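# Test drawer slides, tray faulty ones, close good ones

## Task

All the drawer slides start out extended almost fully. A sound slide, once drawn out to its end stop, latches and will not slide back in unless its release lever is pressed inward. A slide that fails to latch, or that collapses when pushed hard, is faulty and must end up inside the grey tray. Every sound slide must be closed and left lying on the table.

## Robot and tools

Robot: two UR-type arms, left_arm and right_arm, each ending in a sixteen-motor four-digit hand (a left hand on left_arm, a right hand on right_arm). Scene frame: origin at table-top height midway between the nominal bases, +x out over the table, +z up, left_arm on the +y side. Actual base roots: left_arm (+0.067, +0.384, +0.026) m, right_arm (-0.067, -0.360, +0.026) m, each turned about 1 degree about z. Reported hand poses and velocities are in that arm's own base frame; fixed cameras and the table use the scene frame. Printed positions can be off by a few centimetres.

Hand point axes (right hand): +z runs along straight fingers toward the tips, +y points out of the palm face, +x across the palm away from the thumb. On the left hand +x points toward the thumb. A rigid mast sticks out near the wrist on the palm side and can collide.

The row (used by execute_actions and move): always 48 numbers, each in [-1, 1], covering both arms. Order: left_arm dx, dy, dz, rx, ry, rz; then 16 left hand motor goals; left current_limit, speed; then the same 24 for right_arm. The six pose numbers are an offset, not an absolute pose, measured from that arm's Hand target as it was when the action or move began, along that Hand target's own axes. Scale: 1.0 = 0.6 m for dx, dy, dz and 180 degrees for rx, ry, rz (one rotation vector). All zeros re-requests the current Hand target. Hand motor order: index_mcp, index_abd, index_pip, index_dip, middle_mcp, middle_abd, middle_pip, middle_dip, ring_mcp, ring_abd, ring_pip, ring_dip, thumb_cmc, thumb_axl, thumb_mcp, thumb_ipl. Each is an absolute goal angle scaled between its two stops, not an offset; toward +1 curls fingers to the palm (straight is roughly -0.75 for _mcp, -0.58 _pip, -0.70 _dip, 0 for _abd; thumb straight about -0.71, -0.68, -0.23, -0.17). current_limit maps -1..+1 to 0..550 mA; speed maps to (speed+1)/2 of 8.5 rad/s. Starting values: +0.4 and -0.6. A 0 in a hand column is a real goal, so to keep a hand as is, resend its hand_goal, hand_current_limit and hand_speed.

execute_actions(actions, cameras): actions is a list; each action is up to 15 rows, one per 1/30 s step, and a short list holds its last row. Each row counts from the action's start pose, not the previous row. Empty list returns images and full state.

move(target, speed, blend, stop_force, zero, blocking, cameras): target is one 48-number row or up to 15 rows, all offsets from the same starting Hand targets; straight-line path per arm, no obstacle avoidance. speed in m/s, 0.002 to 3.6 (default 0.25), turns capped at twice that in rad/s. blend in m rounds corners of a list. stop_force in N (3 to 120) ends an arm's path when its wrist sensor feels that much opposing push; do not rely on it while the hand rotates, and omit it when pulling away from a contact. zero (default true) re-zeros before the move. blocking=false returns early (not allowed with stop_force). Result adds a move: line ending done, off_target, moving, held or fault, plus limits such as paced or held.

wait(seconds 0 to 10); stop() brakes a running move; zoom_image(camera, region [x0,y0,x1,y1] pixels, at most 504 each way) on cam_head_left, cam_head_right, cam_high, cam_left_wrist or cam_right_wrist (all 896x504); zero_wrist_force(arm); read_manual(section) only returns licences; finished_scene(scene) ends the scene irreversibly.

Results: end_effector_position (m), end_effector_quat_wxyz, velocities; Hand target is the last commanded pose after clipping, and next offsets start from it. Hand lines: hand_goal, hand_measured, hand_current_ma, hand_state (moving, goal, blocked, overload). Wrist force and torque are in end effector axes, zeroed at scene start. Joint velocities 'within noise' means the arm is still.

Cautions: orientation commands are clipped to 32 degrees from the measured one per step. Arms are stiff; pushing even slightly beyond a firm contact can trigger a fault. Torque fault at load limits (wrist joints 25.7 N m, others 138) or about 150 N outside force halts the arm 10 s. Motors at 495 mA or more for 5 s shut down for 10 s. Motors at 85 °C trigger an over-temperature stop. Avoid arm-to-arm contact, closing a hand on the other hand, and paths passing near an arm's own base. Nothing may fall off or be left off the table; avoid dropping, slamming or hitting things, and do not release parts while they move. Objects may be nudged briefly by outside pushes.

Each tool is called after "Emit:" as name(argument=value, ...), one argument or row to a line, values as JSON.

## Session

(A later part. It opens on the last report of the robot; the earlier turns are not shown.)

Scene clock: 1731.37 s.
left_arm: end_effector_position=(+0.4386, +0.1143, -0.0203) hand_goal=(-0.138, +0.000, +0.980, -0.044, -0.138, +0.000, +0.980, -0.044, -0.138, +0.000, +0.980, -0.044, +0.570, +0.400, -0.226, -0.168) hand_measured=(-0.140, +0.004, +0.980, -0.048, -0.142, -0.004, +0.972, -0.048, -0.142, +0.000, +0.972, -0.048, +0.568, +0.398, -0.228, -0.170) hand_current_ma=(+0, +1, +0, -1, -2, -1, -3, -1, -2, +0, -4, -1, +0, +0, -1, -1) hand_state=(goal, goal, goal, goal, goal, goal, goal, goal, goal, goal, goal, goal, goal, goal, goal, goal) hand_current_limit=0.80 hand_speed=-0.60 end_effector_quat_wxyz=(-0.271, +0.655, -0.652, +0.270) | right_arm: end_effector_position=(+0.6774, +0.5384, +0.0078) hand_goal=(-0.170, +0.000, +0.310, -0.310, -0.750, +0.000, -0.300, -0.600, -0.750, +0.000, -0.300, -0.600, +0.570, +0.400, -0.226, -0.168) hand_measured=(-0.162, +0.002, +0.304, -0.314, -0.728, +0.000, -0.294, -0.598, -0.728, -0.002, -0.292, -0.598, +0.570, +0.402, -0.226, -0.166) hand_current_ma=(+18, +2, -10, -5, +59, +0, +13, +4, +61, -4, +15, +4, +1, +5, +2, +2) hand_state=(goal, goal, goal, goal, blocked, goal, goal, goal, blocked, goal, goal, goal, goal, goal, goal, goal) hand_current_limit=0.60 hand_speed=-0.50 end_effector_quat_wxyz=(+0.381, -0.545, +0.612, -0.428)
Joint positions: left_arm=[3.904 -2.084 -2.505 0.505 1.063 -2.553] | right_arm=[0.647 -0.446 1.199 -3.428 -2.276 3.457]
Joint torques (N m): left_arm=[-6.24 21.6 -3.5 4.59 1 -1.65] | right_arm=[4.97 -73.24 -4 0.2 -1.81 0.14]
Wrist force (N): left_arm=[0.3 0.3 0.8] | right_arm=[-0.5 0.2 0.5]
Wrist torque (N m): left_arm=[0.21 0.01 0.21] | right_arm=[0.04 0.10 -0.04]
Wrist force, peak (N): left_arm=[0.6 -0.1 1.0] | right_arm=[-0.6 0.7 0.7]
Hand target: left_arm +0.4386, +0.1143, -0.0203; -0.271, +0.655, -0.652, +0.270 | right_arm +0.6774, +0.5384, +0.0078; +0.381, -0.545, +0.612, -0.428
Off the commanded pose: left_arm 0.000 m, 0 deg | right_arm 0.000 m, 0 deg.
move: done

Emit:
execute_actions(
  actions=[
    [[0,0,0,0,0,0,-0.137,0,0.98,-0.043,-0.137,0,0.98,-0.043,-0.137,0,0.98,-0.043,0.571,0.401,-0.226,-0.168,0.8,-0.6,0,0,0,0,0,0,0.0685,0,0.197,-0.377,-0.75,0,-0.3,-0.6,-0.75,0,-0.3,-0.6,0.571,0.401,-0.226,-0.168,0.6,-0.7]],
    [[0,0,0,0,0,0,-0.137,0,0.98,-0.043,-0.137,0,0.98,-0.043,-0.137,0,0.98,-0.043,0.571,0.401,-0.226,-0.168,0.8,-0.6,0,0,0,0,0,0,0.192,0,0.109,-0.449,-0.75,0,-0.3,-0.6,-0.75,0,-0.3,-0.6,0.571,0.401,-0.226,-0.168,0.6,-0.7]],
    [[0,0,0,0,0,0,-0.137,0,0.98,-0.043,-0.137,0,0.98,-0.043,-0.137,0,0.98,-0.043,0.571,0.401,-0.226,-0.168,0.8,-0.6,0,0,0,0,0,0,0.25,0,0.07,-0.476,-0.75,0,-0.3,-0.6,-0.75,0,-0.3,-0.6,0.571,0.401,-0.226,-0.168,0.6,-0.7]],
    [[0,0,0,0,0,0,-0.137,0,0.98,-0.043,-0.137,0,0.98,-0.043,-0.137,0,0.98,-0.043,0.571,0.401,-0.226,-0.168,0.8,-0.6,0,0,0,0,0,0,0.38,0,0.09,-0.46,-0.75,0,-0.3,-0.6,-0.75,0,-0.3,-0.6,0.571,0.401,-0.226,-0.168,0.6,-0.7]],
  ],
  cameras=["cam_head_left","cam_high"],
)

Emit:
zoom_image(
  camera="cam_high",
  region=[400, 220, 640, 350],
)

Emit:
zoom_image(
  camera="cam_head_left",
  region=[400, 150, 530, 240],
)

Scene clock: 1744.57 s.
left_arm: end_effector_position=(+0.4386, +0.1143, -0.0203) hand_goal=(-0.138, +0.000, +0.980, -0.044, -0.138, +0.000, +0.980, -0.044, -0.138, +0.000, +0.980, -0.044, +0.570, +0.400, -0.226, -0.168) hand_measured=(-0.140, +0.004, +0.980, -0.048, -0.142, -0.004, +0.972, -0.048, -0.142, +0.000, +0.972, -0.048, +0.568, +0.398, -0.228, -0.170) hand_current_ma=(+0, +1, +0, -1, -2, -1, -3, -1, -2, +0, -4, -1, +0, +0, -1, -1) hand_state=(goal, goal, goal, goal, goal, goal, goal, goal, goal, goal, goal, goal, goal, goal, goal, goal) hand_current_limit=0.80 hand_speed=-0.60 end_effector_quat_wxyz=(-0.271, +0.655, -0.652, +0.270) | right_arm: end_effector_position=(+0.6774, +0.5384, +0.0078) hand_goal=(+0.380, +0.000, +0.090, -0.460, -0.750, +0.000, -0.300, -0.600, -0.750, +0.000, -0.300, -0.600, +0.570, +0.400, -0.226, -0.168) hand_measured=(+0.168, +0.002, +0.074, -0.462, -0.728, +0.000, -0.294, -0.598, -0.728, -0.002, -0.292, -0.598, +0.570, +0.402, -0.226, -0.166) hand_current_ma=(-440, +2, -41, -3, +59, +0, +13, +4, +61, -4, +15, +4, +1, +5, +2, +2) hand_state=(blocked, goal, goal, goal, blocked, goal, goal, goal, blocked, goal, goal, goal, goal, goal, goal, goal) hand_current_limit=0.60 hand_speed=-0.70 end_effector_quat_wxyz=(+0.381, -0.545, +0.612, -0.428)
Joint positions: left_arm=[3.904 -2.084 -2.505 0.505 1.063 -2.553] | right_arm=[0.647 -0.446 1.199 -3.428 -2.276 3.457]
Joint torques (N m): left_arm=[-5.81 22.33 -3.1 4.62 0.74 -1.51] | right_arm=[11.59 -44.11 -9.44 -0.51 0.75 -2.01]
Wrist force (N): left_arm=[0.3 -0.2 0.7] | right_arm=[-0.4 -4.3 1.7]
Wrist torque (N m): left_arm=[0.15 0.01 0.22] | right_arm=[-0.16 0.13 0.04]
Wrist force, peak (N): left_arm=[0.9 0.0 0.8] | right_arm=[-0.3 -5.8 1.1]
Hand target: left_arm +0.4386, +0.1143, -0.0203; -0.271, +0.655, -0.652, +0.270 | right_arm +0.6774, +0.5384, +0.0078; +0.381, -0.545, +0.612, -0.428
Off the commanded pose: left_arm 0.000 m, 0 deg | right_arm 0.000 m, 0 deg.
Images, in order (width x height): cam_head_left 896x504, cam_high 896x504.

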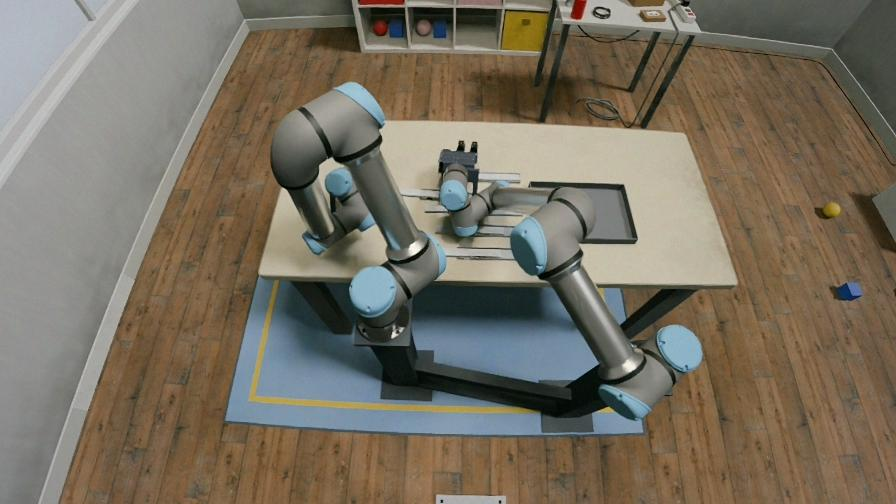

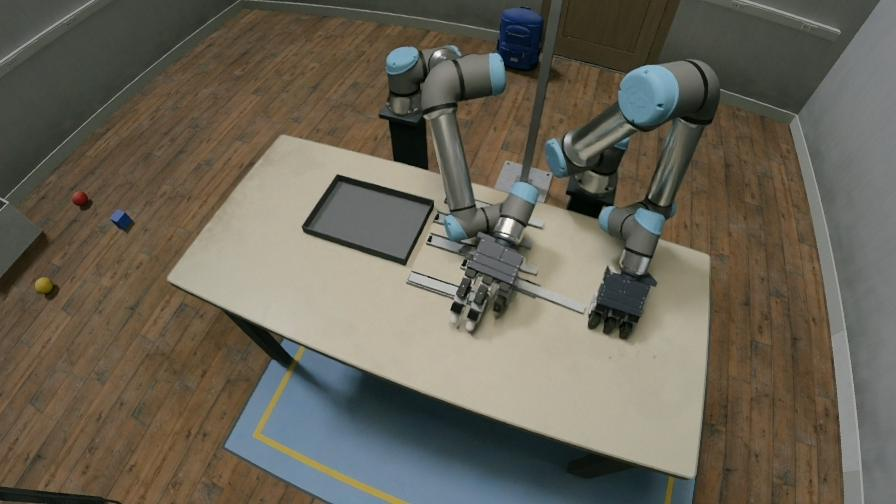

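Scaled by 2.100 from the camera's 896x504 image, which has a finer 1280x720 frame.

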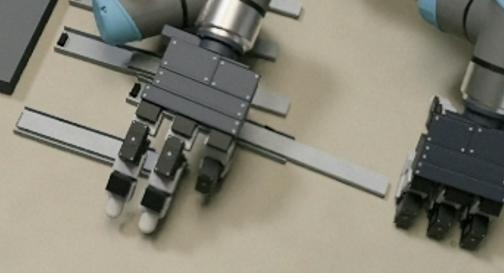

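Scaled by 3.877 from the camera's 896x504 image, which has a finer 1280x720 frame.

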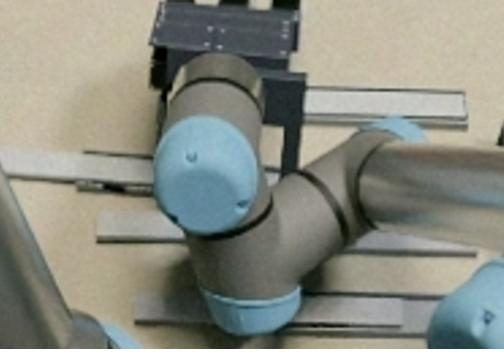

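Emit:
move(
  target=[0,0,0,0,0,0,-0.137,0,0.98,-0.043,-0.137,0,0.98,-0.043,-0.137,0,0.98,-0.043,0.571,0.401,-0.226,-0.168,0.8,-0.6,0.0977,-0.0038,0.0103,0,-0.0261,-0.0095,0.38,0,0.09,-0.46,-0.75,0,-0.3,-0.6,-0.75,0,-0.3,-0.6,0.571,0.401,-0.226,-0.168,0.6,-0.7],
  speed=0.05,
  cameras=["cam_head_left","cam_head_right","cam_high"],
)

Emit:
zoom_image(
  camera="cam_high",
  region=[400, 220, 640, 350],
)

Emit:
zoom_image(
  camera="cam_head_right",
  region=[370, 140, 550, 250],
)

Scene clock: 1757.90 s.
left_arm: end_effector_position=(+0.4386, +0.1143, -0.0203) hand_goal=(-0.138, +0.000, +0.980, -0.044, -0.138, +0.000, +0.980, -0.044, -0.138, +0.000, +0.980, -0.044, +0.570, +0.400, -0.226, -0.168) hand_measured=(-0.140, +0.004, +0.980, -0.048, -0.142, -0.004, +0.972, -0.048, -0.142, +0.000, +0.972, -0.048, +0.568, +0.398, -0.228, -0.170) hand_current_ma=(+0, +1, +0, -1, -2, -1, -3, -1, -2, +0, -4, -1, +0, +0, -1, -1) hand_state=(goal, goal, goal, goal, goal, goal, goal, goal, goal, goal, goal, goal, goal, goal, goal, goal) hand_current_limit=0.80 hand_speed=-0.60 end_effector_quat_wxyz=(-0.271, +0.655, -0.652, +0.270) | right_arm: end_effector_position=(+0.6773, +0.4793, +0.0079) hand_goal=(+0.380, +0.000, +0.090, -0.460, -0.750, +0.000, -0.300, -0.600, -0.750, +0.000, -0.300, -0.600, +0.570, +0.400, -0.226, -0.168) hand_measured=(+0.176, -0.024, +0.066, -0.466, -0.728, +0.000, -0.294, -0.598, -0.728, -0.002, -0.292, -0.598, +0.566, +0.402, -0.230, -0.170) hand_current_ma=(-440, -53, -62, -12, +59, +0, +13, +4, +61, -4, +15, +4, -8, +4, -8, -5) hand_state=(blocked, blocked, blocked, goal, blocked, goal, goal, goal, blocked, goal, goal, goal, goal, goal, goal, goal) hand_current_limit=0.60 hand_speed=-0.70 end_effector_quat_wxyz=(-0.400, +0.571, -0.587, +0.411)
Joint positions: left_arm=[3.904 -2.084 -2.505 0.505 1.063 -2.553] | right_arm=[0.556 -0.525 1.397 -3.601 -2.115 3.364]
Joint torques (N m): left_arm=[-6.68 21.73 -1.71 4.64 0.63 -1.39] | right_arm=[12.54 -41.62 -26.95 -0.42 -0.17 2.41]
Wrist force (N): left_arm=[0.4 0.0 0.5] | right_arm=[-1.3 -1.6 0.1]
Wrist torque (N m): left_arm=[0.19 -0.02 0.22] | right_arm=[-0.05 0.13 0.05]
Wrist force, peak (N): left_arm=[0.5 0.0 1.0] | right_arm=[-1.1 -6.8 1.8]
Hand target: left_arm +0.4386, +0.1143, -0.0203; -0.271, +0.655, -0.652, +0.270 | right_arm +0.6773, +0.4794, +0.0078; -0.400, +0.572, -0.587, +0.411
Off the commanded pose: left_arm 0.000 m, 0 deg | right_arm 0.000 m, 0 deg.
move: done
Images, in order (width x height): cam_head_left 896x504, cam_head_right 896x504, cam_high 896x504.

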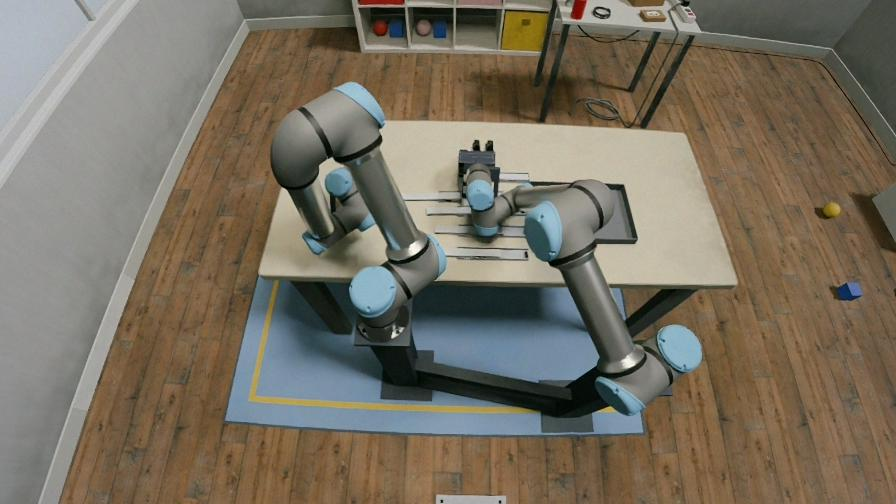

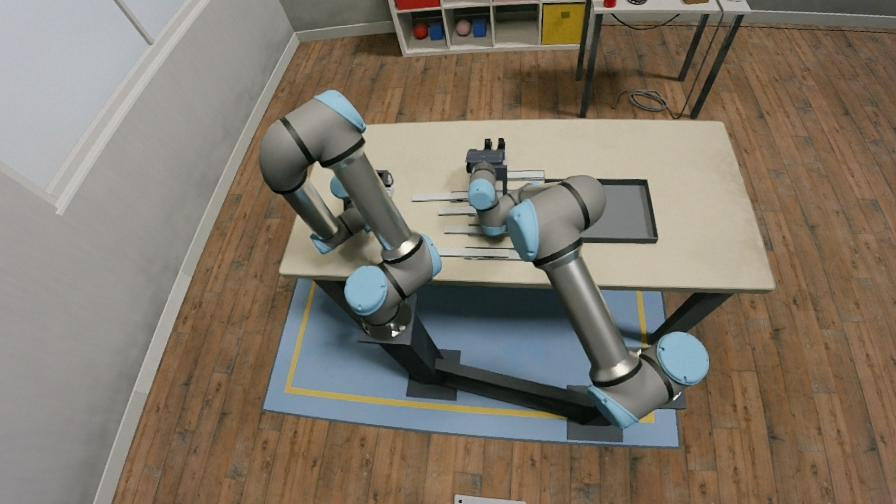

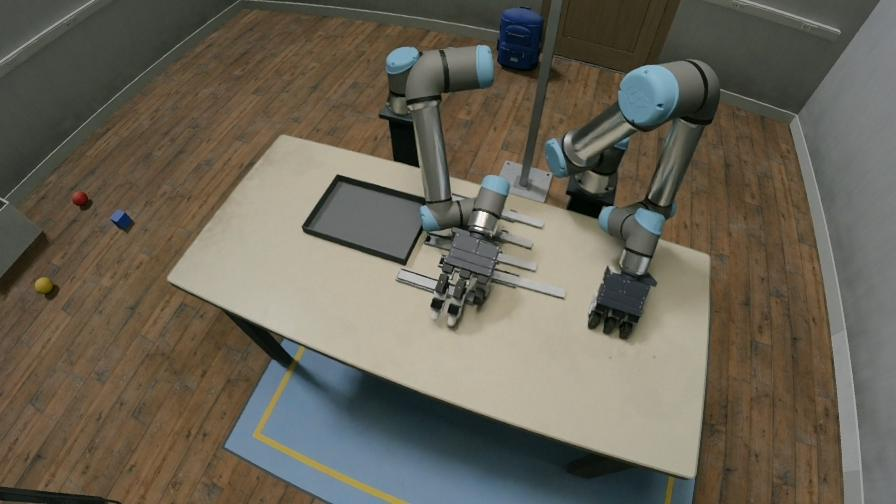

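Scaled by 2.100 from the camera's 896x504 image, which has a finer 1280x720 frame.

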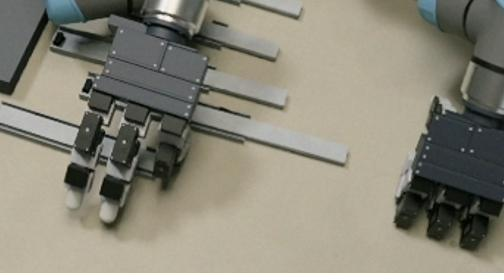

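Scaled by 2.800 from the camera's 896x504 image, which has a finer 1280x720 frame.

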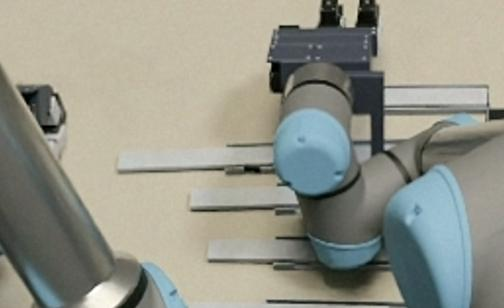

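Emit:
execute_actions(
  actions=[
    [[0,0,0,0,0,0,-0.137,0,0.98,-0.043,-0.137,0,0.98,-0.043,-0.137,0,0.98,-0.043,0.571,0.401,-0.226,-0.168,0.8,-0.6,0,0,0,0,0,0,0.25,0,0.05,-0.476,-0.75,0,-0.3,-0.6,-0.75,0,-0.3,-0.6,0.571,0.401,-0.226,-0.168,0.6,-0.6]],
    [[0,0,0,0,0,0,-0.137,0,0.98,-0.043,-0.137,0,0.98,-0.043,-0.137,0,0.98,-0.043,0.571,0.401,-0.226,-0.168,0.8,-0.6,0,0,0,0,0,0,0.192,0,0.109,-0.449,-0.75,0,-0.3,-0.6,-0.75,0,-0.3,-0.6,0.571,0.401,-0.226,-0.168,0.6,-0.6]],
    [[0,0,0,0,0,0,-0.137,0,0.98,-0.043,-0.137,0,0.98,-0.043,-0.137,0,0.98,-0.043,0.571,0.401,-0.226,-0.168,0.8,-0.6,0,0,0,0,0,0,0.0685,0,0.197,-0.377,-0.75,0,-0.3,-0.6,-0.75,0,-0.3,-0.6,0.571,0.401,-0.226,-0.168,0.6,-0.6]],
  ],
)

Emit:
move(
  target=[0,0,0,0,0,0,-0.137,0,0.98,-0.043,-0.137,0,0.98,-0.043,-0.137,0,0.98,-0.043,0.571,0.401,-0.226,-0.168,0.8,-0.6,0,-0.235,-0.0855,0,0,0,-0.170,0,0.310,-0.309,-0.75,0,-0.3,-0.6,-0.75,0,-0.3,-0.6,0.571,0.401,-0.226,-0.168,0.6,-0.5],
  speed=0.15,
  cameras=["cam_head_left","cam_head_right","cam_high"],
)

Emit:
zoom_image(
  camera="cam_high",
  region=[390, 210, 600, 320],
)

Emit:
zoom_image(
  camera="cam_head_right",
  region=[400, 140, 560, 240],
)

Emit:
zoom_image(
  camera="cam_head_left",
  region=[390, 140, 550, 240],
)

Scene clock: 1790.00 s.
left_arm: end_effector_position=(+0.4386, +0.1143, -0.0203) hand_goal=(-0.138, +0.000, +0.980, -0.044, -0.138, +0.000, +0.980, -0.044, -0.138, +0.000, +0.980, -0.044, +0.570, +0.400, -0.226, -0.168) hand_measured=(-0.140, +0.004, +0.980, -0.048, -0.142, -0.004, +0.972, -0.048, -0.142, +0.000, +0.972, -0.048, +0.568, +0.398, -0.228, -0.170) hand_current_ma=(+0, +1, +0, -1, -2, -1, -3, -1, -2, +0, -4, -1, +0, +0, -1, -1) hand_state=(goal, goal, goal, goal, goal, goal, goal, goal, goal, goal, goal, goal, goal, goal, goal, goal) hand_current_limit=0.80 hand_speed=-0.60 end_effector_quat_wxyz=(-0.271, +0.655, -0.652, +0.270) | right_arm: end_effector_position=(+0.6773, +0.4794, +0.0078) hand_goal=(+0.068, +0.000, +0.196, -0.378, -0.750, +0.000, -0.300, -0.600, -0.750, +0.000, -0.300, -0.600, +0.570, +0.400, -0.226, -0.168) hand_measured=(+0.078, -0.020, +0.192, -0.382, -0.728, +0.000, -0.294, -0.598, -0.728, -0.002, -0.292, -0.598, +0.566, +0.402, -0.228, -0.170) hand_current_ma=(+23, -43, -7, -5, +59, +0, +13, +4, +61, -4, +15, +4, -6, +4, -6, -5) hand_state=(goal, goal, goal, goal, blocked, goal, goal, goal, blocked, goal, goal, goal, goal, goal, goal, goal) hand_current_limit=0.60 hand_speed=-0.60 end_effector_quat_wxyz=(-0.400, +0.572, -0.587, +0.411)
Joint positions: left_arm=[3.904 -2.084 -2.505 0.505 1.063 -2.553] | right_arm=[0.556 -0.524 1.396 -3.601 -2.115 3.364]
Joint torques (N m): left_arm=[-6.62 21.48 -2 4.5 0.79 -1.36] | right_arm=[4.81 -53.29 -25.4 -0.9 -0.79 1]
Wrist force (N): left_arm=[0.6 -0.2 1.1] | right_arm=[-1.4 0.2 0.0]
Wrist torque (N m): left_arm=[0.11 -0.01 0.25] | right_arm=[0.02 0.07 0.02]
Wrist force, peak (N): left_arm=[1.1 0.2 0.6] | right_arm=[-1.2 -6.4 0.2]
Hand target: left_arm +0.4386, +0.1143, -0.0203; -0.271, +0.655, -0.652, +0.270 | right_arm +0.6773, +0.4794, +0.0078; -0.400, +0.572, -0.587, +0.411
Off the commanded pose: left_arm 0.000 m, 0 deg | right_arm 0.000 m, 0 deg.

Scene clock: 1791.43 s.
left_arm: end_effector_position=(+0.4386, +0.1143, -0.0203) hand_goal=(-0.138, +0.000, +0.980, -0.044, -0.138, +0.000, +0.980, -0.044, -0.138, +0.000, +0.980, -0.044, +0.570, +0.400, -0.226, -0.168) hand_measured=(-0.140, +0.004, +0.980, -0.048, -0.142, -0.004, +0.972, -0.048, -0.142, +0.000, +0.972, -0.048, +0.568, +0.398, -0.228, -0.170) hand_current_ma=(+0, +1, +0, -1, -2, -1, -3, -1, -2, +0, -4, -1, +0, +0, -1, -1) hand_state=(goal, goal, goal, goal, goal, goal, goal, goal, goal, goal, goal, goal, goal, goal, goal, goal) hand_current_limit=0.80 hand_speed=-0.60 end_effector_quat_wxyz=(-0.271, +0.655, -0.652, +0.270) | right_arm: end_effector_position=(+0.6775, +0.4795, +0.1579) hand_goal=(-0.170, +0.000, +0.310, -0.310, -0.750, +0.000, -0.300, -0.600, -0.750, +0.000, -0.300, -0.600, +0.570, +0.400, -0.226, -0.168) hand_measured=(-0.162, -0.002, +0.304, -0.314, -0.730, +0.000, -0.294, -0.598, -0.730, -0.002, -0.294, -0.598, +0.568, +0.402, -0.228, -0.170) hand_current_ma=(+17, -4, -10, -5, +56, +0, +12, +4, +57, -4, +14, +4, -4, +4, -4, -4) hand_state=(goal, goal, goal, goal, blocked, goal, goal, goal, blocked, goal, goal, goal, goal, goal, goal, goal) hand_current_limit=0.60 hand_speed=-0.50 end_effector_quat_wxyz=(-0.400, +0.572, -0.587, +0.411)
Joint positions: left_arm=[3.904 -2.084 -2.505 0.505 1.063 -2.553] | right_arm=[0.556 -0.77 1.407 -3.366 -2.115 3.364]
Joint torques (N m): left_arm=[-7.58 20.59 -2.58 4.45 0.75 -1.49] | right_arm=[-11.41 -55.45 -4.3 -2.22 1.14 2.07]
Wrist force (N): left_arm=[0.5 0.2 0.7] | right_arm=[-0.4 -0.1 0.3]
Wrist torque (N m): left_arm=[0.21 -0.01 0.22] | right_arm=[0.02 0.10 0.00]
Wrist force, peak (N): left_arm=[0.8 0.1 0.9] | right_arm=[-0.9 2.0 0.9]
Hand target: left_arm +0.4386, +0.1143, -0.0203; -0.271, +0.655, -0.652, +0.270 | right_arm +0.6774, +0.4794, +0.1579; -0.400, +0.572, -0.587, +0.411
Off the commanded pose: left_arm 0.000 m, 0 deg | right_arm 0.000 m, 0 deg.
move: done
Images, in order (width x height): cam_head_left 896x504, cam_head_right 896x504, cam_high 896x504.

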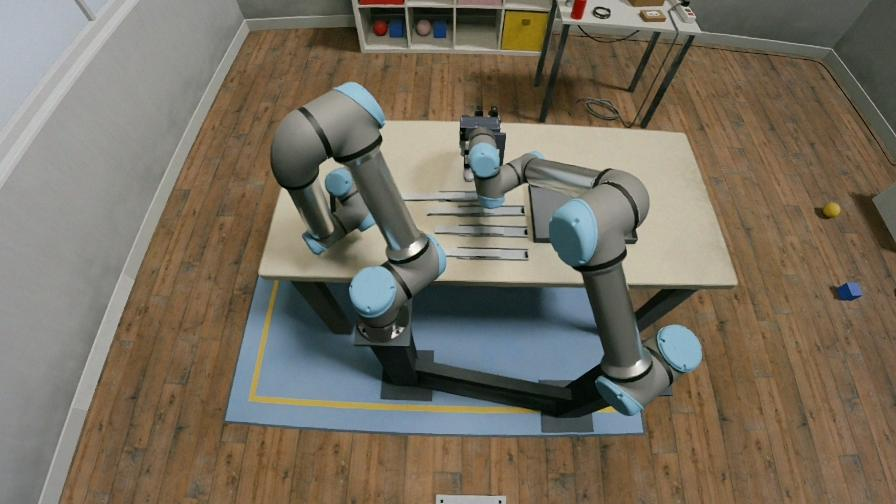

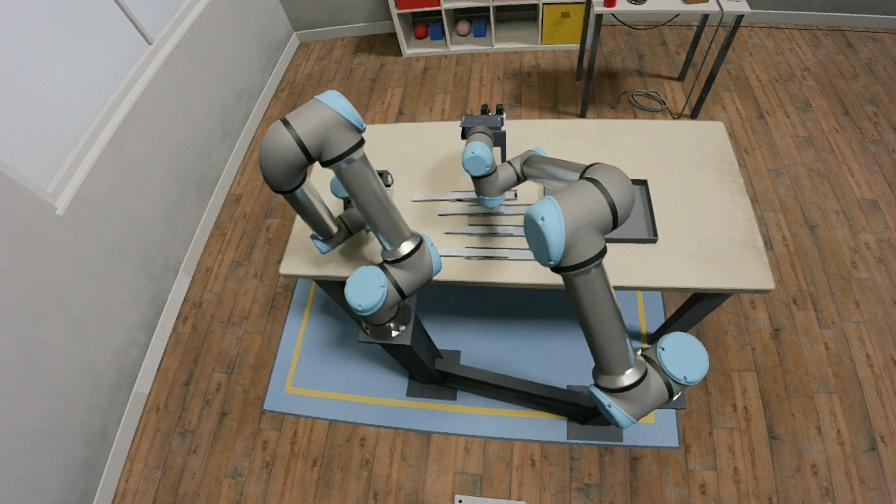

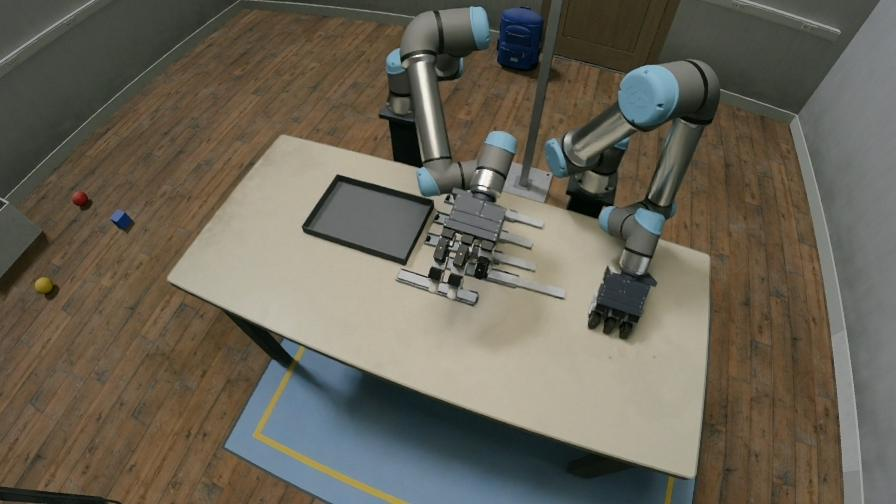

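Scaled by 2.400 from the camera's 896x504 image, which has a finer 1280x720 frame.

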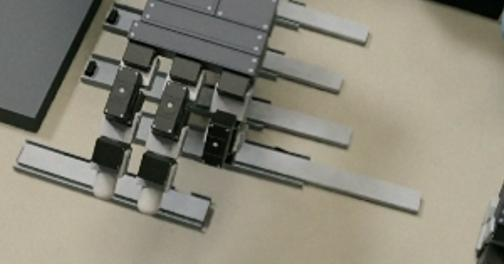

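Scaled by 3.150 from the camera's 896x504 image, which has a finer 1280x720 frame.

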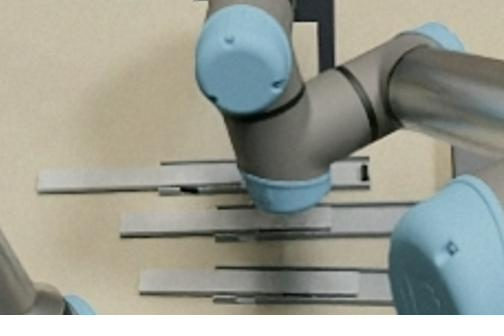

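Scaled by 3.150 from the camera's 896x504 image, which has a finer 1280x720 frame.

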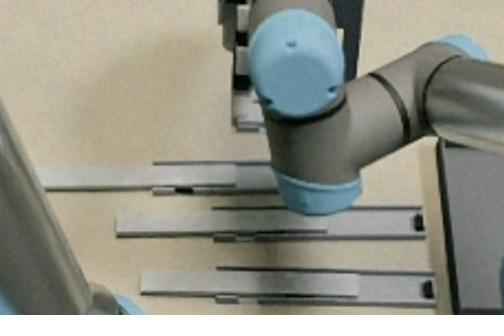

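Emit:
move(
  target=[0,0,0,0,0,0,-0.137,0,0.98,-0.043,-0.137,0,0.98,-0.043,-0.137,0,0.98,-0.043,0.571,0.401,-0.226,-0.168,0.8,-0.6,-0.0983,0.1752,0.0549,0,0,0,-0.170,0,0.310,-0.309,-0.75,0,-0.3,-0.6,-0.75,0,-0.3,-0.6,0.571,0.401,-0.226,-0.168,0.6,-0.5],
  speed=0.15,
)

Emit:
move(
  target=[0,0,0,0,0,0,-0.137,0,0.98,-0.043,-0.137,0,0.98,-0.043,-0.137,0,0.98,-0.043,0.571,0.401,-0.226,-0.168,0.8,-0.6,0,0.0627,0.0229,0,0,0,-0.170,0,0.310,-0.309,-0.75,0,-0.3,-0.6,-0.75,0,-0.3,-0.6,0.571,0.401,-0.226,-0.168,0.6,-0.5],
  speed=0.05,
  stop_force=5,
  cameras=["cam_head_left","cam_head_right","cam_high"],
)

Emit:
zoom_image(
  camera="cam_high",
  region=[390, 210, 600, 320],
)

Emit:
zoom_image(
  camera="cam_head_left",
  region=[390, 140, 550, 240],
)

Scene clock: 1811.43 s.
left_arm: end_effector_position=(+0.4386, +0.1143, -0.0203) hand_goal=(-0.138, +0.000, +0.980, -0.044, -0.138, +0.000, +0.980, -0.044, -0.138, +0.000, +0.980, -0.044, +0.570, +0.400, -0.226, -0.168) hand_measured=(-0.140, +0.004, +0.980, -0.048, -0.142, -0.004, +0.972, -0.048, -0.142, +0.000, +0.972, -0.048, +0.568, +0.398, -0.228, -0.170) hand_current_ma=(+0, +1, +0, -1, -2, -1, -3, -1, -2, +0, -4, -1, +0, +0, -1, -1) hand_state=(goal, goal, goal, goal, goal, goal, goal, goal, goal, goal, goal, goal, goal, goal, goal, goal) hand_current_limit=0.80 hand_speed=-0.60 end_effector_quat_wxyz=(-0.271, +0.655, -0.652, +0.270) | right_arm: end_effector_position=(+0.6739, +0.5386, +0.0480) hand_goal=(-0.170, +0.000, +0.310, -0.310, -0.750, +0.000, -0.300, -0.600, -0.750, +0.000, -0.300, -0.600, +0.570, +0.400, -0.226, -0.168) hand_measured=(-0.162, -0.002, +0.304, -0.314, -0.730, +0.000, -0.294, -0.598, -0.730, -0.002, -0.294, -0.598, +0.568, +0.402, -0.228, -0.170) hand_current_ma=(+16, -3, -10, -5, +55, +0, +12, +4, +57, -3, +14, +4, -2, +4, -3, -4) hand_state=(goal, goal, goal, goal, goal, goal, goal, goal, blocked, goal, goal, goal, goal, goal, goal, goal) hand_current_limit=0.60 hand_speed=-0.50 end_effector_quat_wxyz=(-0.400, +0.572, -0.587, +0.411)
Joint positions: left_arm=[3.904 -2.084 -2.505 0.505 1.063 -2.553] | right_arm=[0.631 -0.531 1.261 -3.44 -2.183 3.401]
Joint torques (N m): left_arm=[-6.79 21.89 -2.69 4.45 0.6 -1.3] | right_arm=[-11.46 -49.13 -7.69 0.24 0.68 -2.32]
Wrist force (N): left_arm=[0.8 0.0 0.6] | right_arm=[-0.4 -0.1 0.4]
Wrist torque (N m): left_arm=[0.17 -0.04 0.25] | right_arm=[0.02 0.10 -0.06]
Wrist force, peak (N): left_arm=[0.8 0.0 0.8] | right_arm=[-1.6 2.1 0.5]
Hand target: left_arm +0.4386, +0.1143, -0.0203; -0.271, +0.655, -0.652, +0.270 | right_arm +0.6739, +0.5385, +0.0478; -0.400, +0.572, -0.587, +0.411
Off the commanded pose: left_arm 0.000 m, 0 deg | right_arm 0.000 m, 0 deg.
move: done

Scene clock: 1813.30 s.
left_arm: end_effector_position=(+0.4386, +0.1143, -0.0203) hand_goal=(-0.138, +0.000, +0.980, -0.044, -0.138, +0.000, +0.980, -0.044, -0.138, +0.000, +0.980, -0.044, +0.570, +0.400, -0.226, -0.168) hand_measured=(-0.140, +0.004, +0.980, -0.048, -0.142, -0.004, +0.972, -0.048, -0.142, +0.000, +0.972, -0.048, +0.568, +0.398, -0.228, -0.170) hand_current_ma=(+0, +1, +0, -1, -2, -1, -3, -1, -2, +0, -4, -1, +0, +0, -1, -1) hand_state=(goal, goal, goal, goal, goal, goal, goal, goal, goal, goal, goal, goal, goal, goal, goal, goal) hand_current_limit=0.80 hand_speed=-0.60 end_effector_quat_wxyz=(-0.271, +0.655, -0.652, +0.270) | right_arm: end_effector_position=(+0.6739, +0.5385, +0.0078) hand_goal=(-0.170, +0.000, +0.310, -0.310, -0.750, +0.000, -0.300, -0.600, -0.750, +0.000, -0.300, -0.600, +0.570, +0.400, -0.226, -0.168) hand_measured=(-0.162, -0.002, +0.304, -0.314, -0.730, +0.000, -0.294, -0.598, -0.730, -0.002, -0.294, -0.598, +0.568, +0.402, -0.228, -0.170) hand_current_ma=(+16, -3, -10, -5, +55, +0, +12, +4, +57, -3, +14, +4, -2, +4, -3, -4) hand_state=(goal, goal, goal, goal, goal, goal, goal, goal, blocked, goal, goal, goal, goal, goal, goal, goal) hand_current_limit=0.60 hand_speed=-0.50 end_effector_quat_wxyz=(-0.400, +0.572, -0.587, +0.411)
Joint positions: left_arm=[3.904 -2.084 -2.505 0.505 1.063 -2.553] | right_arm=[0.631 -0.463 1.244 -3.491 -2.183 3.401]
Joint torques (N m): left_arm=[-6.62 20.85 -2.65 4.28 0.6 -1.25] | right_arm=[-10.93 -73.03 -1.05 0.28 0.07 -2.02]
Wrist force (N): left_arm=[0.4 0.0 0.5] | right_arm=[-0.4 0.1 0.5]
Wrist torque (N m): left_arm=[0.18 0.01 0.22] | right_arm=[0.03 0.10 -0.05]
Wrist force, peak (N): left_arm=[0.5 0.2 1.0] | right_arm=[-0.4 0.9 0.8]
Hand target: left_arm +0.4386, +0.1143, -0.0203; -0.271, +0.655, -0.652, +0.270 | right_arm +0.6739, +0.5385, +0.0078; -0.400, +0.572, -0.587, +0.411
Off the commanded pose: left_arm 0.000 m, 0 deg | right_arm 0.000 m, 0 deg.
move: done
Images, in order (width x height): cam_head_left 896x504, cam_head_right 896x504, cam_high 896x504.

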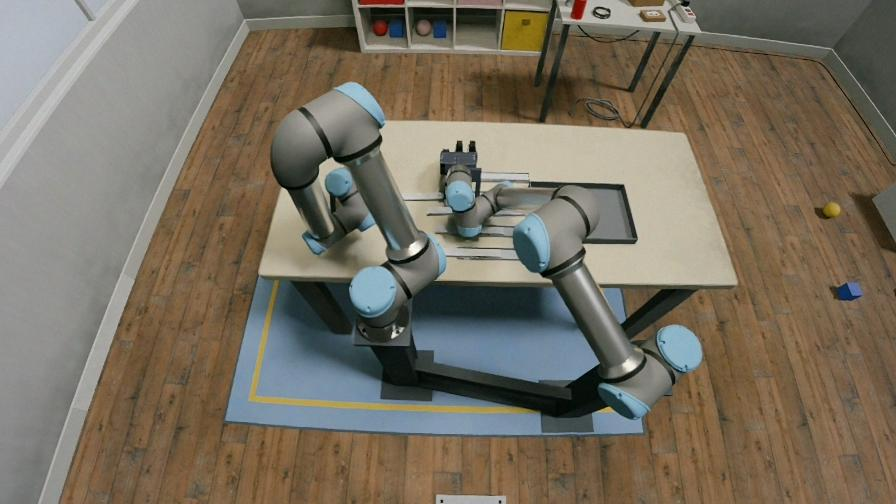

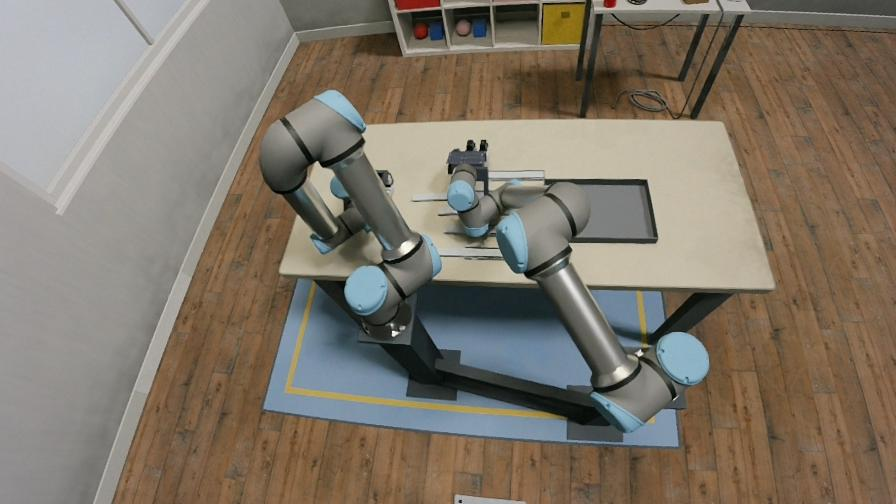

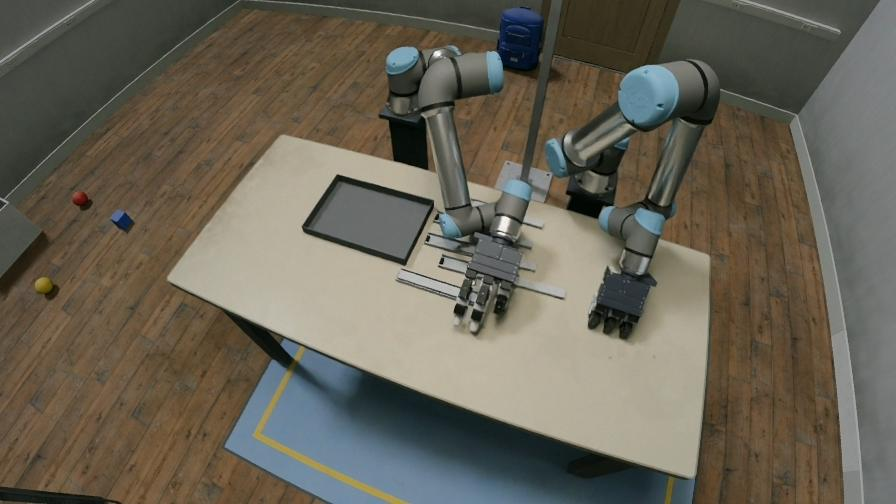

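Scaled by 2.400 from the camera's 896x504 image, which has a finer 1280x720 frame.

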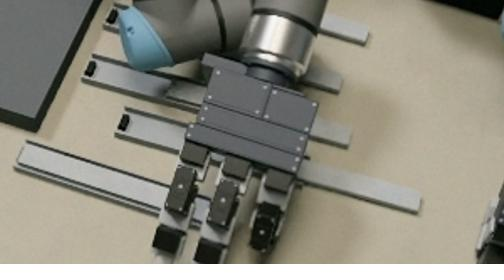

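Scaled by 3.150 from the camera's 896x504 image, which has a finer 1280x720 frame.

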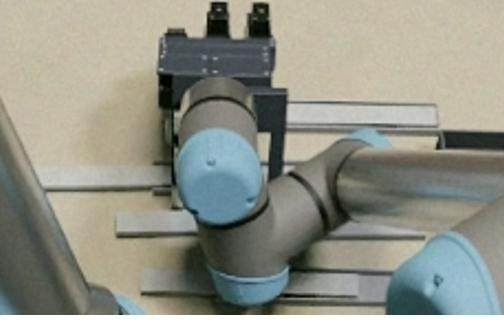

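Emit:
execute_actions(
  actions=[
    [[0,0,0,0,0,0,-0.137,0,0.98,-0.043,-0.137,0,0.98,-0.043,-0.137,0,0.98,-0.043,0.571,0.401,-0.226,-0.168,0.8,-0.6,0,0,0,0,0,0,0.0685,0,0.197,-0.377,-0.75,0,-0.3,-0.6,-0.75,0,-0.3,-0.6,0.571,0.401,-0.226,-0.168,0.6,-0.7]],
    [[0,0,0,0,0,0,-0.137,0,0.98,-0.043,-0.137,0,0.98,-0.043,-0.137,0,0.98,-0.043,0.571,0.401,-0.226,-0.168,0.8,-0.6,0,0,0,0,0,0,0.192,0,0.109,-0.449,-0.75,0,-0.3,-0.6,-0.75,0,-0.3,-0.6,0.571,0.401,-0.226,-0.168,0.6,-0.7]],
    [[0,0,0,0,0,0,-0.137,0,0.98,-0.043,-0.137,0,0.98,-0.043,-0.137,0,0.98,-0.043,0.571,0.401,-0.226,-0.168,0.8,-0.6,0,0,0,0,0,0,0.25,0,0.07,-0.476,-0.75,0,-0.3,-0.6,-0.75,0,-0.3,-0.6,0.571,0.401,-0.226,-0.168,0.6,-0.7]],
    [[0,0,0,0,0,0,-0.137,0,0.98,-0.043,-0.137,0,0.98,-0.043,-0.137,0,0.98,-0.043,0.571,0.401,-0.226,-0.168,0.8,-0.6,0,0,0,0,0,0,0.38,0,0.09,-0.46,-0.75,0,-0.3,-0.6,-0.75,0,-0.3,-0.6,0.571,0.401,-0.226,-0.168,0.75,-0.7]],
  ],
)

Emit:
move(
  target=[0.15,0,0,0,0,0,-0.137,0,0.98,-0.043,-0.137,0,0.98,-0.043,-0.137,0,0.98,-0.043,0.571,0.401,-0.226,-0.168,0.8,-0.6,0,0,0,0,0,0,0.38,0,0.09,-0.46,-0.75,0,-0.3,-0.6,-0.75,0,-0.3,-0.6,0.571,0.401,-0.226,-0.168,0.75,-0.7],
  speed=0.04,
  stop_force=11,
  cameras=["cam_head_left","cam_high"],
)

Emit:
zoom_image(
  camera="cam_high",
  region=[390, 210, 640, 340],
)

Emit:
zoom_image(
  camera="cam_head_left",
  region=[390, 140, 550, 240],
)

Scene clock: 1828.20 s.
left_arm: end_effector_position=(+0.4386, +0.1143, -0.0203) hand_goal=(-0.138, +0.000, +0.980, -0.044, -0.138, +0.000, +0.980, -0.044, -0.138, +0.000, +0.980, -0.044, +0.570, +0.400, -0.226, -0.168) hand_measured=(-0.140, +0.004, +0.980, -0.048, -0.142, -0.004, +0.972, -0.048, -0.142, +0.000, +0.972, -0.048, +0.568, +0.398, -0.228, -0.170) hand_current_ma=(+0, +1, +0, -1, -2, -1, -3, -1, -2, +0, -4, -1, +0, +0, -1, -1) hand_state=(goal, goal, goal, goal, goal, goal, goal, goal, goal, goal, goal, goal, goal, goal, goal, goal) hand_current_limit=0.80 hand_speed=-0.60 end_effector_quat_wxyz=(-0.271, +0.655, -0.652, +0.270) | right_arm: end_effector_position=(+0.6739, +0.5385, +0.0078) hand_goal=(+0.380, +0.000, +0.090, -0.460, -0.750, +0.000, -0.300, -0.600, -0.750, +0.000, -0.300, -0.600, +0.570, +0.400, -0.226, -0.168) hand_measured=(+0.212, -0.002, +0.060, -0.474, -0.730, +0.000, -0.294, -0.598, -0.730, -0.002, -0.294, -0.598, +0.578, +0.402, -0.222, -0.168) hand_current_ma=(-481, -4, -83, -31, +55, +0, +12, +4, +57, -3, +14, +4, +15, +4, +8, +1) hand_state=(blocked, goal, blocked, goal, goal, goal, goal, goal, blocked, goal, goal, goal, goal, goal, goal, goal) hand_current_limit=0.75 hand_speed=-0.70 end_effector_quat_wxyz=(-0.400, +0.572, -0.587, +0.411)
Joint positions: left_arm=[3.904 -2.084 -2.505 0.505 1.063 -2.553] | right_arm=[0.631 -0.463 1.244 -3.491 -2.183 3.401]
Joint torques (N m): left_arm=[-6.67 21.35 -3.57 4.33 0.56 -1.27] | right_arm=[-1.87 -46.3 -6.45 -0.43 -1.29 0.05]
Wrist force (N): left_arm=[0.6 -0.1 0.6] | right_arm=[-0.5 -0.3 0.9]
Wrist torque (N m): left_arm=[0.16 -0.02 0.24] | right_arm=[0.02 0.12 -0.04]
Wrist force, peak (N): left_arm=[0.5 -0.2 1.1] | right_arm=[-0.5 -3.2 0.9]
Hand target: left_arm +0.4386, +0.1143, -0.0203; -0.271, +0.655, -0.652, +0.270 | right_arm +0.6739, +0.5385, +0.0078; -0.400, +0.572, -0.587, +0.411
Off the commanded pose: left_arm 0.000 m, 0 deg | right_arm 0.000 m, 0 deg.

Scene clock: 1831.60 s.
left_arm: end_effector_position=(+0.4390, +0.0243, -0.0202) hand_goal=(-0.138, +0.000, +0.980, -0.044, -0.138, +0.000, +0.980, -0.044, -0.138, +0.000, +0.980, -0.044, +0.570, +0.400, -0.226, -0.168) hand_measured=(-0.140, +0.006, +0.980, -0.048, -0.142, -0.004, +0.972, -0.048, -0.142, +0.000, +0.972, -0.048, +0.568, +0.398, -0.228, -0.170) hand_current_ma=(+0, +3, +0, -1, -2, -1, -3, -1, -2, +0, -4, -1, +0, +0, -1, -1) hand_state=(goal, goal, goal, goal, goal, goal, goal, goal, goal, goal, goal, goal, goal, goal, goal, goal) hand_current_limit=0.80 hand_speed=-0.60 end_effector_quat_wxyz=(-0.271, +0.655, -0.652, +0.270) | right_arm: end_effector_position=(+0.6739, +0.5385, +0.0077) hand_goal=(+0.380, +0.000, +0.090, -0.460, -0.750, +0.000, -0.300, -0.600, -0.750, +0.000, -0.300, -0.600, +0.570, +0.400, -0.226, -0.168) hand_measured=(+0.220, -0.002, +0.056, -0.474, -0.730, +0.000, -0.294, -0.598, -0.730, -0.002, -0.294, -0.598, +0.596, +0.402, -0.212, -0.162) hand_current_ma=(-481, -1, -100, -32, +55, +0, +12, +4, +57, -3, +14, +4, +73, +4, +45, +16) hand_state=(blocked, goal, blocked, goal, goal, goal, goal, goal, blocked, goal, goal, goal, blocked, goal, goal, goal) hand_current_limit=0.75 hand_speed=-0.70 end_effector_quat_wxyz=(-0.400, +0.572, -0.587, +0.411)
Joint positions: left_arm=[3.682 -2.102 -2.555 0.655 1.201 -2.745] | right_arm=[0.631 -0.463 1.244 -3.491 -2.183 3.401]
Joint torques (N m): left_arm=[7.97 34.6 12.68 0.27 -1.84 2.54] | right_arm=[1.79 -50.74 -13.38 -0.85 -1.33 1.21]
Wrist force (N): left_arm=[0.1 0.4 0.4] | right_arm=[0.6 -0.1 0.3]
Wrist torque (N m): left_arm=[0.24 0.00 0.05] | right_arm=[-0.02 0.06 -0.10]
Wrist force, peak (N): left_arm=[-1.7 -0.2 0.3] | right_arm=[0.1 -0.1 1.4]
Hand target: left_arm +0.4390, +0.0243, -0.0202; -0.271, +0.655, -0.652, +0.270 | right_arm +0.6739, +0.5385, +0.0078; -0.400, +0.572, -0.587, +0.411
Off the commanded pose: left_arm 0.000 m, 0 deg | right_arm 0.000 m, 0 deg.
move: done
Images, in order (width x height): cam_head_left 896x504, cam_high 896x504.

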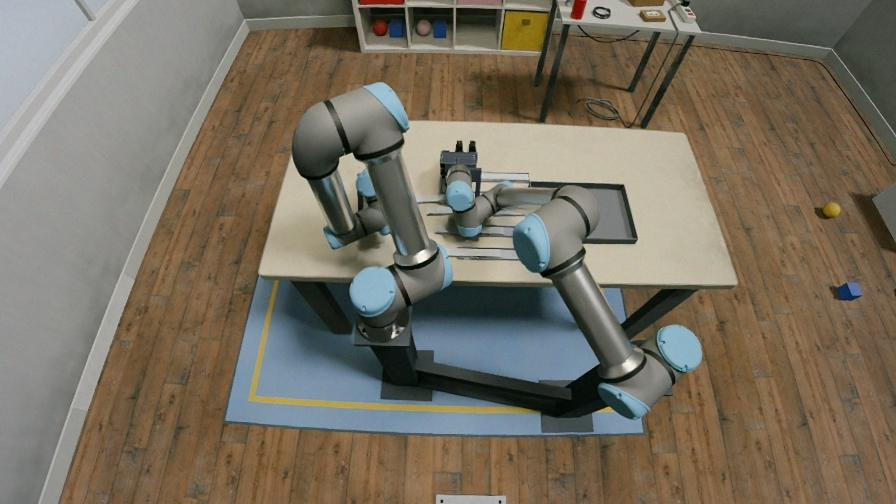

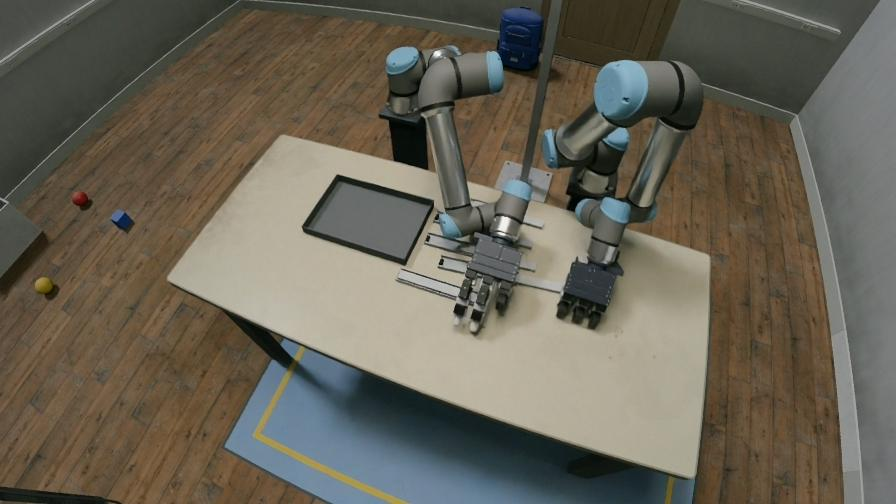

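Scaled by 2.016 from the camera's 896x504 image, which has a finer 1280x720 frame.

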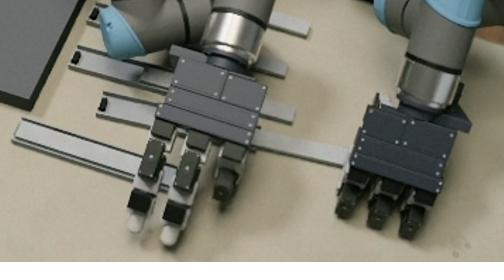

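Scaled by 3.150 from the camera's 896x504 image, which has a finer 1280x720 frame.

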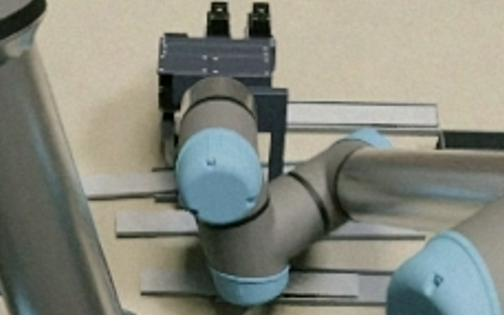

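Emit:
move(
  target=[0.12,0,0,0,0,0,-0.137,0,0.98,-0.043,-0.137,0,0.98,-0.043,-0.137,0,0.98,-0.043,0.571,0.401,-0.226,-0.168,0.8,-0.6,0,0,0,0,0,0,0.38,0,0.09,-0.46,-0.75,0,-0.3,-0.6,-0.75,0,-0.3,-0.6,0.571,0.401,-0.226,-0.168,0.75,-0.7],
  speed=0.04,
  stop_force=11,
  cameras=["cam_head_left","cam_high"],
)

Emit:
zoom_image(
  camera="cam_high",
  region=[390, 210, 640, 340],
)

Emit:
zoom_image(
  camera="cam_head_left",
  region=[390, 140, 550, 240],
)

Scene clock: 1841.50 s.
left_arm: end_effector_position=(+0.4394, -0.0477, -0.0202) hand_goal=(-0.138, +0.000, +0.980, -0.044, -0.138, +0.000, +0.980, -0.044, -0.138, +0.000, +0.980, -0.044, +0.570, +0.400, -0.226, -0.168) hand_measured=(-0.140, +0.008, +0.980, -0.048, -0.142, -0.004, +0.972, -0.048, -0.142, +0.000, +0.972, -0.048, +0.568, +0.398, -0.228, -0.170) hand_current_ma=(+0, +3, +0, -1, -2, -1, -3, -1, -2, +0, -4, -1, +0, +0, -1, -1) hand_state=(goal, goal, goal, goal, goal, goal, goal, goal, goal, goal, goal, goal, goal, goal, goal, goal) hand_current_limit=0.80 hand_speed=-0.60 end_effector_quat_wxyz=(-0.271, +0.655, -0.652, +0.270) | right_arm: end_effector_position=(+0.6739, +0.5385, +0.0077) hand_goal=(+0.380, +0.000, +0.090, -0.460, -0.750, +0.000, -0.300, -0.600, -0.750, +0.000, -0.300, -0.600, +0.570, +0.400, -0.226, -0.168) hand_measured=(+0.272, +0.000, +0.056, -0.474, -0.730, +0.000, -0.294, -0.598, -0.730, -0.002, -0.294, -0.598, +0.610, +0.404, -0.204, -0.158) hand_current_ma=(-448, +1, -100, -32, +55, +0, +12, +4, +57, -3, +14, +4, +124, +9, +79, +31) hand_state=(blocked, goal, blocked, goal, goal, goal, goal, goal, blocked, goal, goal, goal, blocked, goal, blocked, goal) hand_current_limit=0.75 hand_speed=-0.70 end_effector_quat_wxyz=(-0.400, +0.572, -0.587, +0.411)
Joint positions: left_arm=[3.472 -2.118 -2.551 0.715 1.342 -2.908] | right_arm=[0.631 -0.463 1.244 -3.491 -2.183 3.401]
Joint torques (N m): left_arm=[3.1 36.11 -4.72 1.01 -0.75 2.04] | right_arm=[9.94 -67.53 -26.22 -1.98 -1.33 1.92]
Wrist force (N): left_arm=[0.0 -0.1 0.6] | right_arm=[1.2 -3.1 -1.2]
Wrist torque (N m): left_arm=[0.17 0.00 0.07] | right_arm=[-0.32 0.00 -0.08]
Wrist force, peak (N): left_arm=[-2.3 0.3 0.6] | right_arm=[1.6 -3.1 -1.0]
Hand target: left_arm +0.4394, -0.0477, -0.0202; -0.271, +0.655, -0.652, +0.270 | right_arm +0.6739, +0.5385, +0.0078; -0.400, +0.572, -0.587, +0.411
Off the commanded pose: left_arm 0.000 m, 0 deg | right_arm 0.000 m, 0 deg.
move: done
Images, in order (width x height): cam_head_left 896x504, cam_high 896x504.

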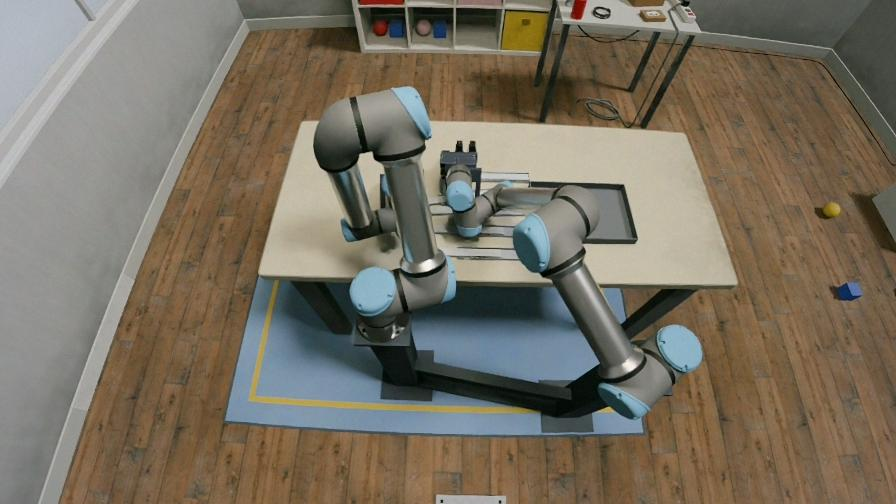

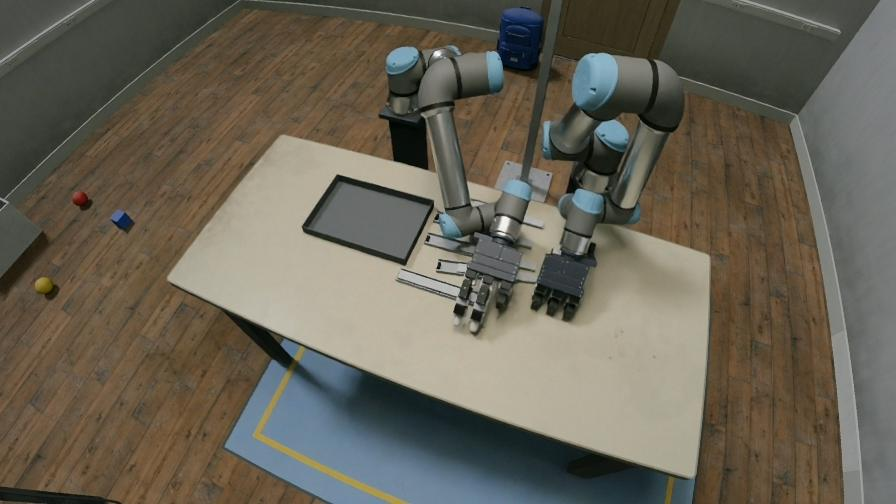

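Scaled by 2.016 from the camera's 896x504 image, which has a finer 1280x720 frame.

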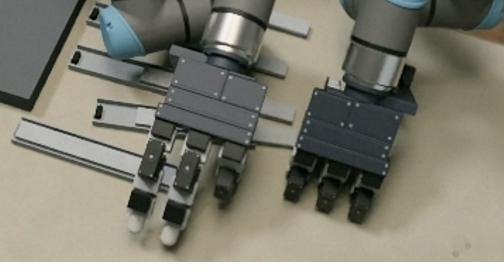

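Scaled by 3.150 from the camera's 896x504 image, which has a finer 1280x720 frame.

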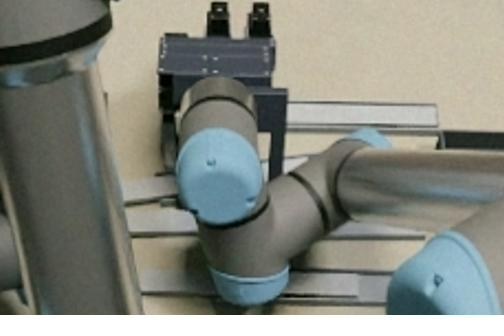

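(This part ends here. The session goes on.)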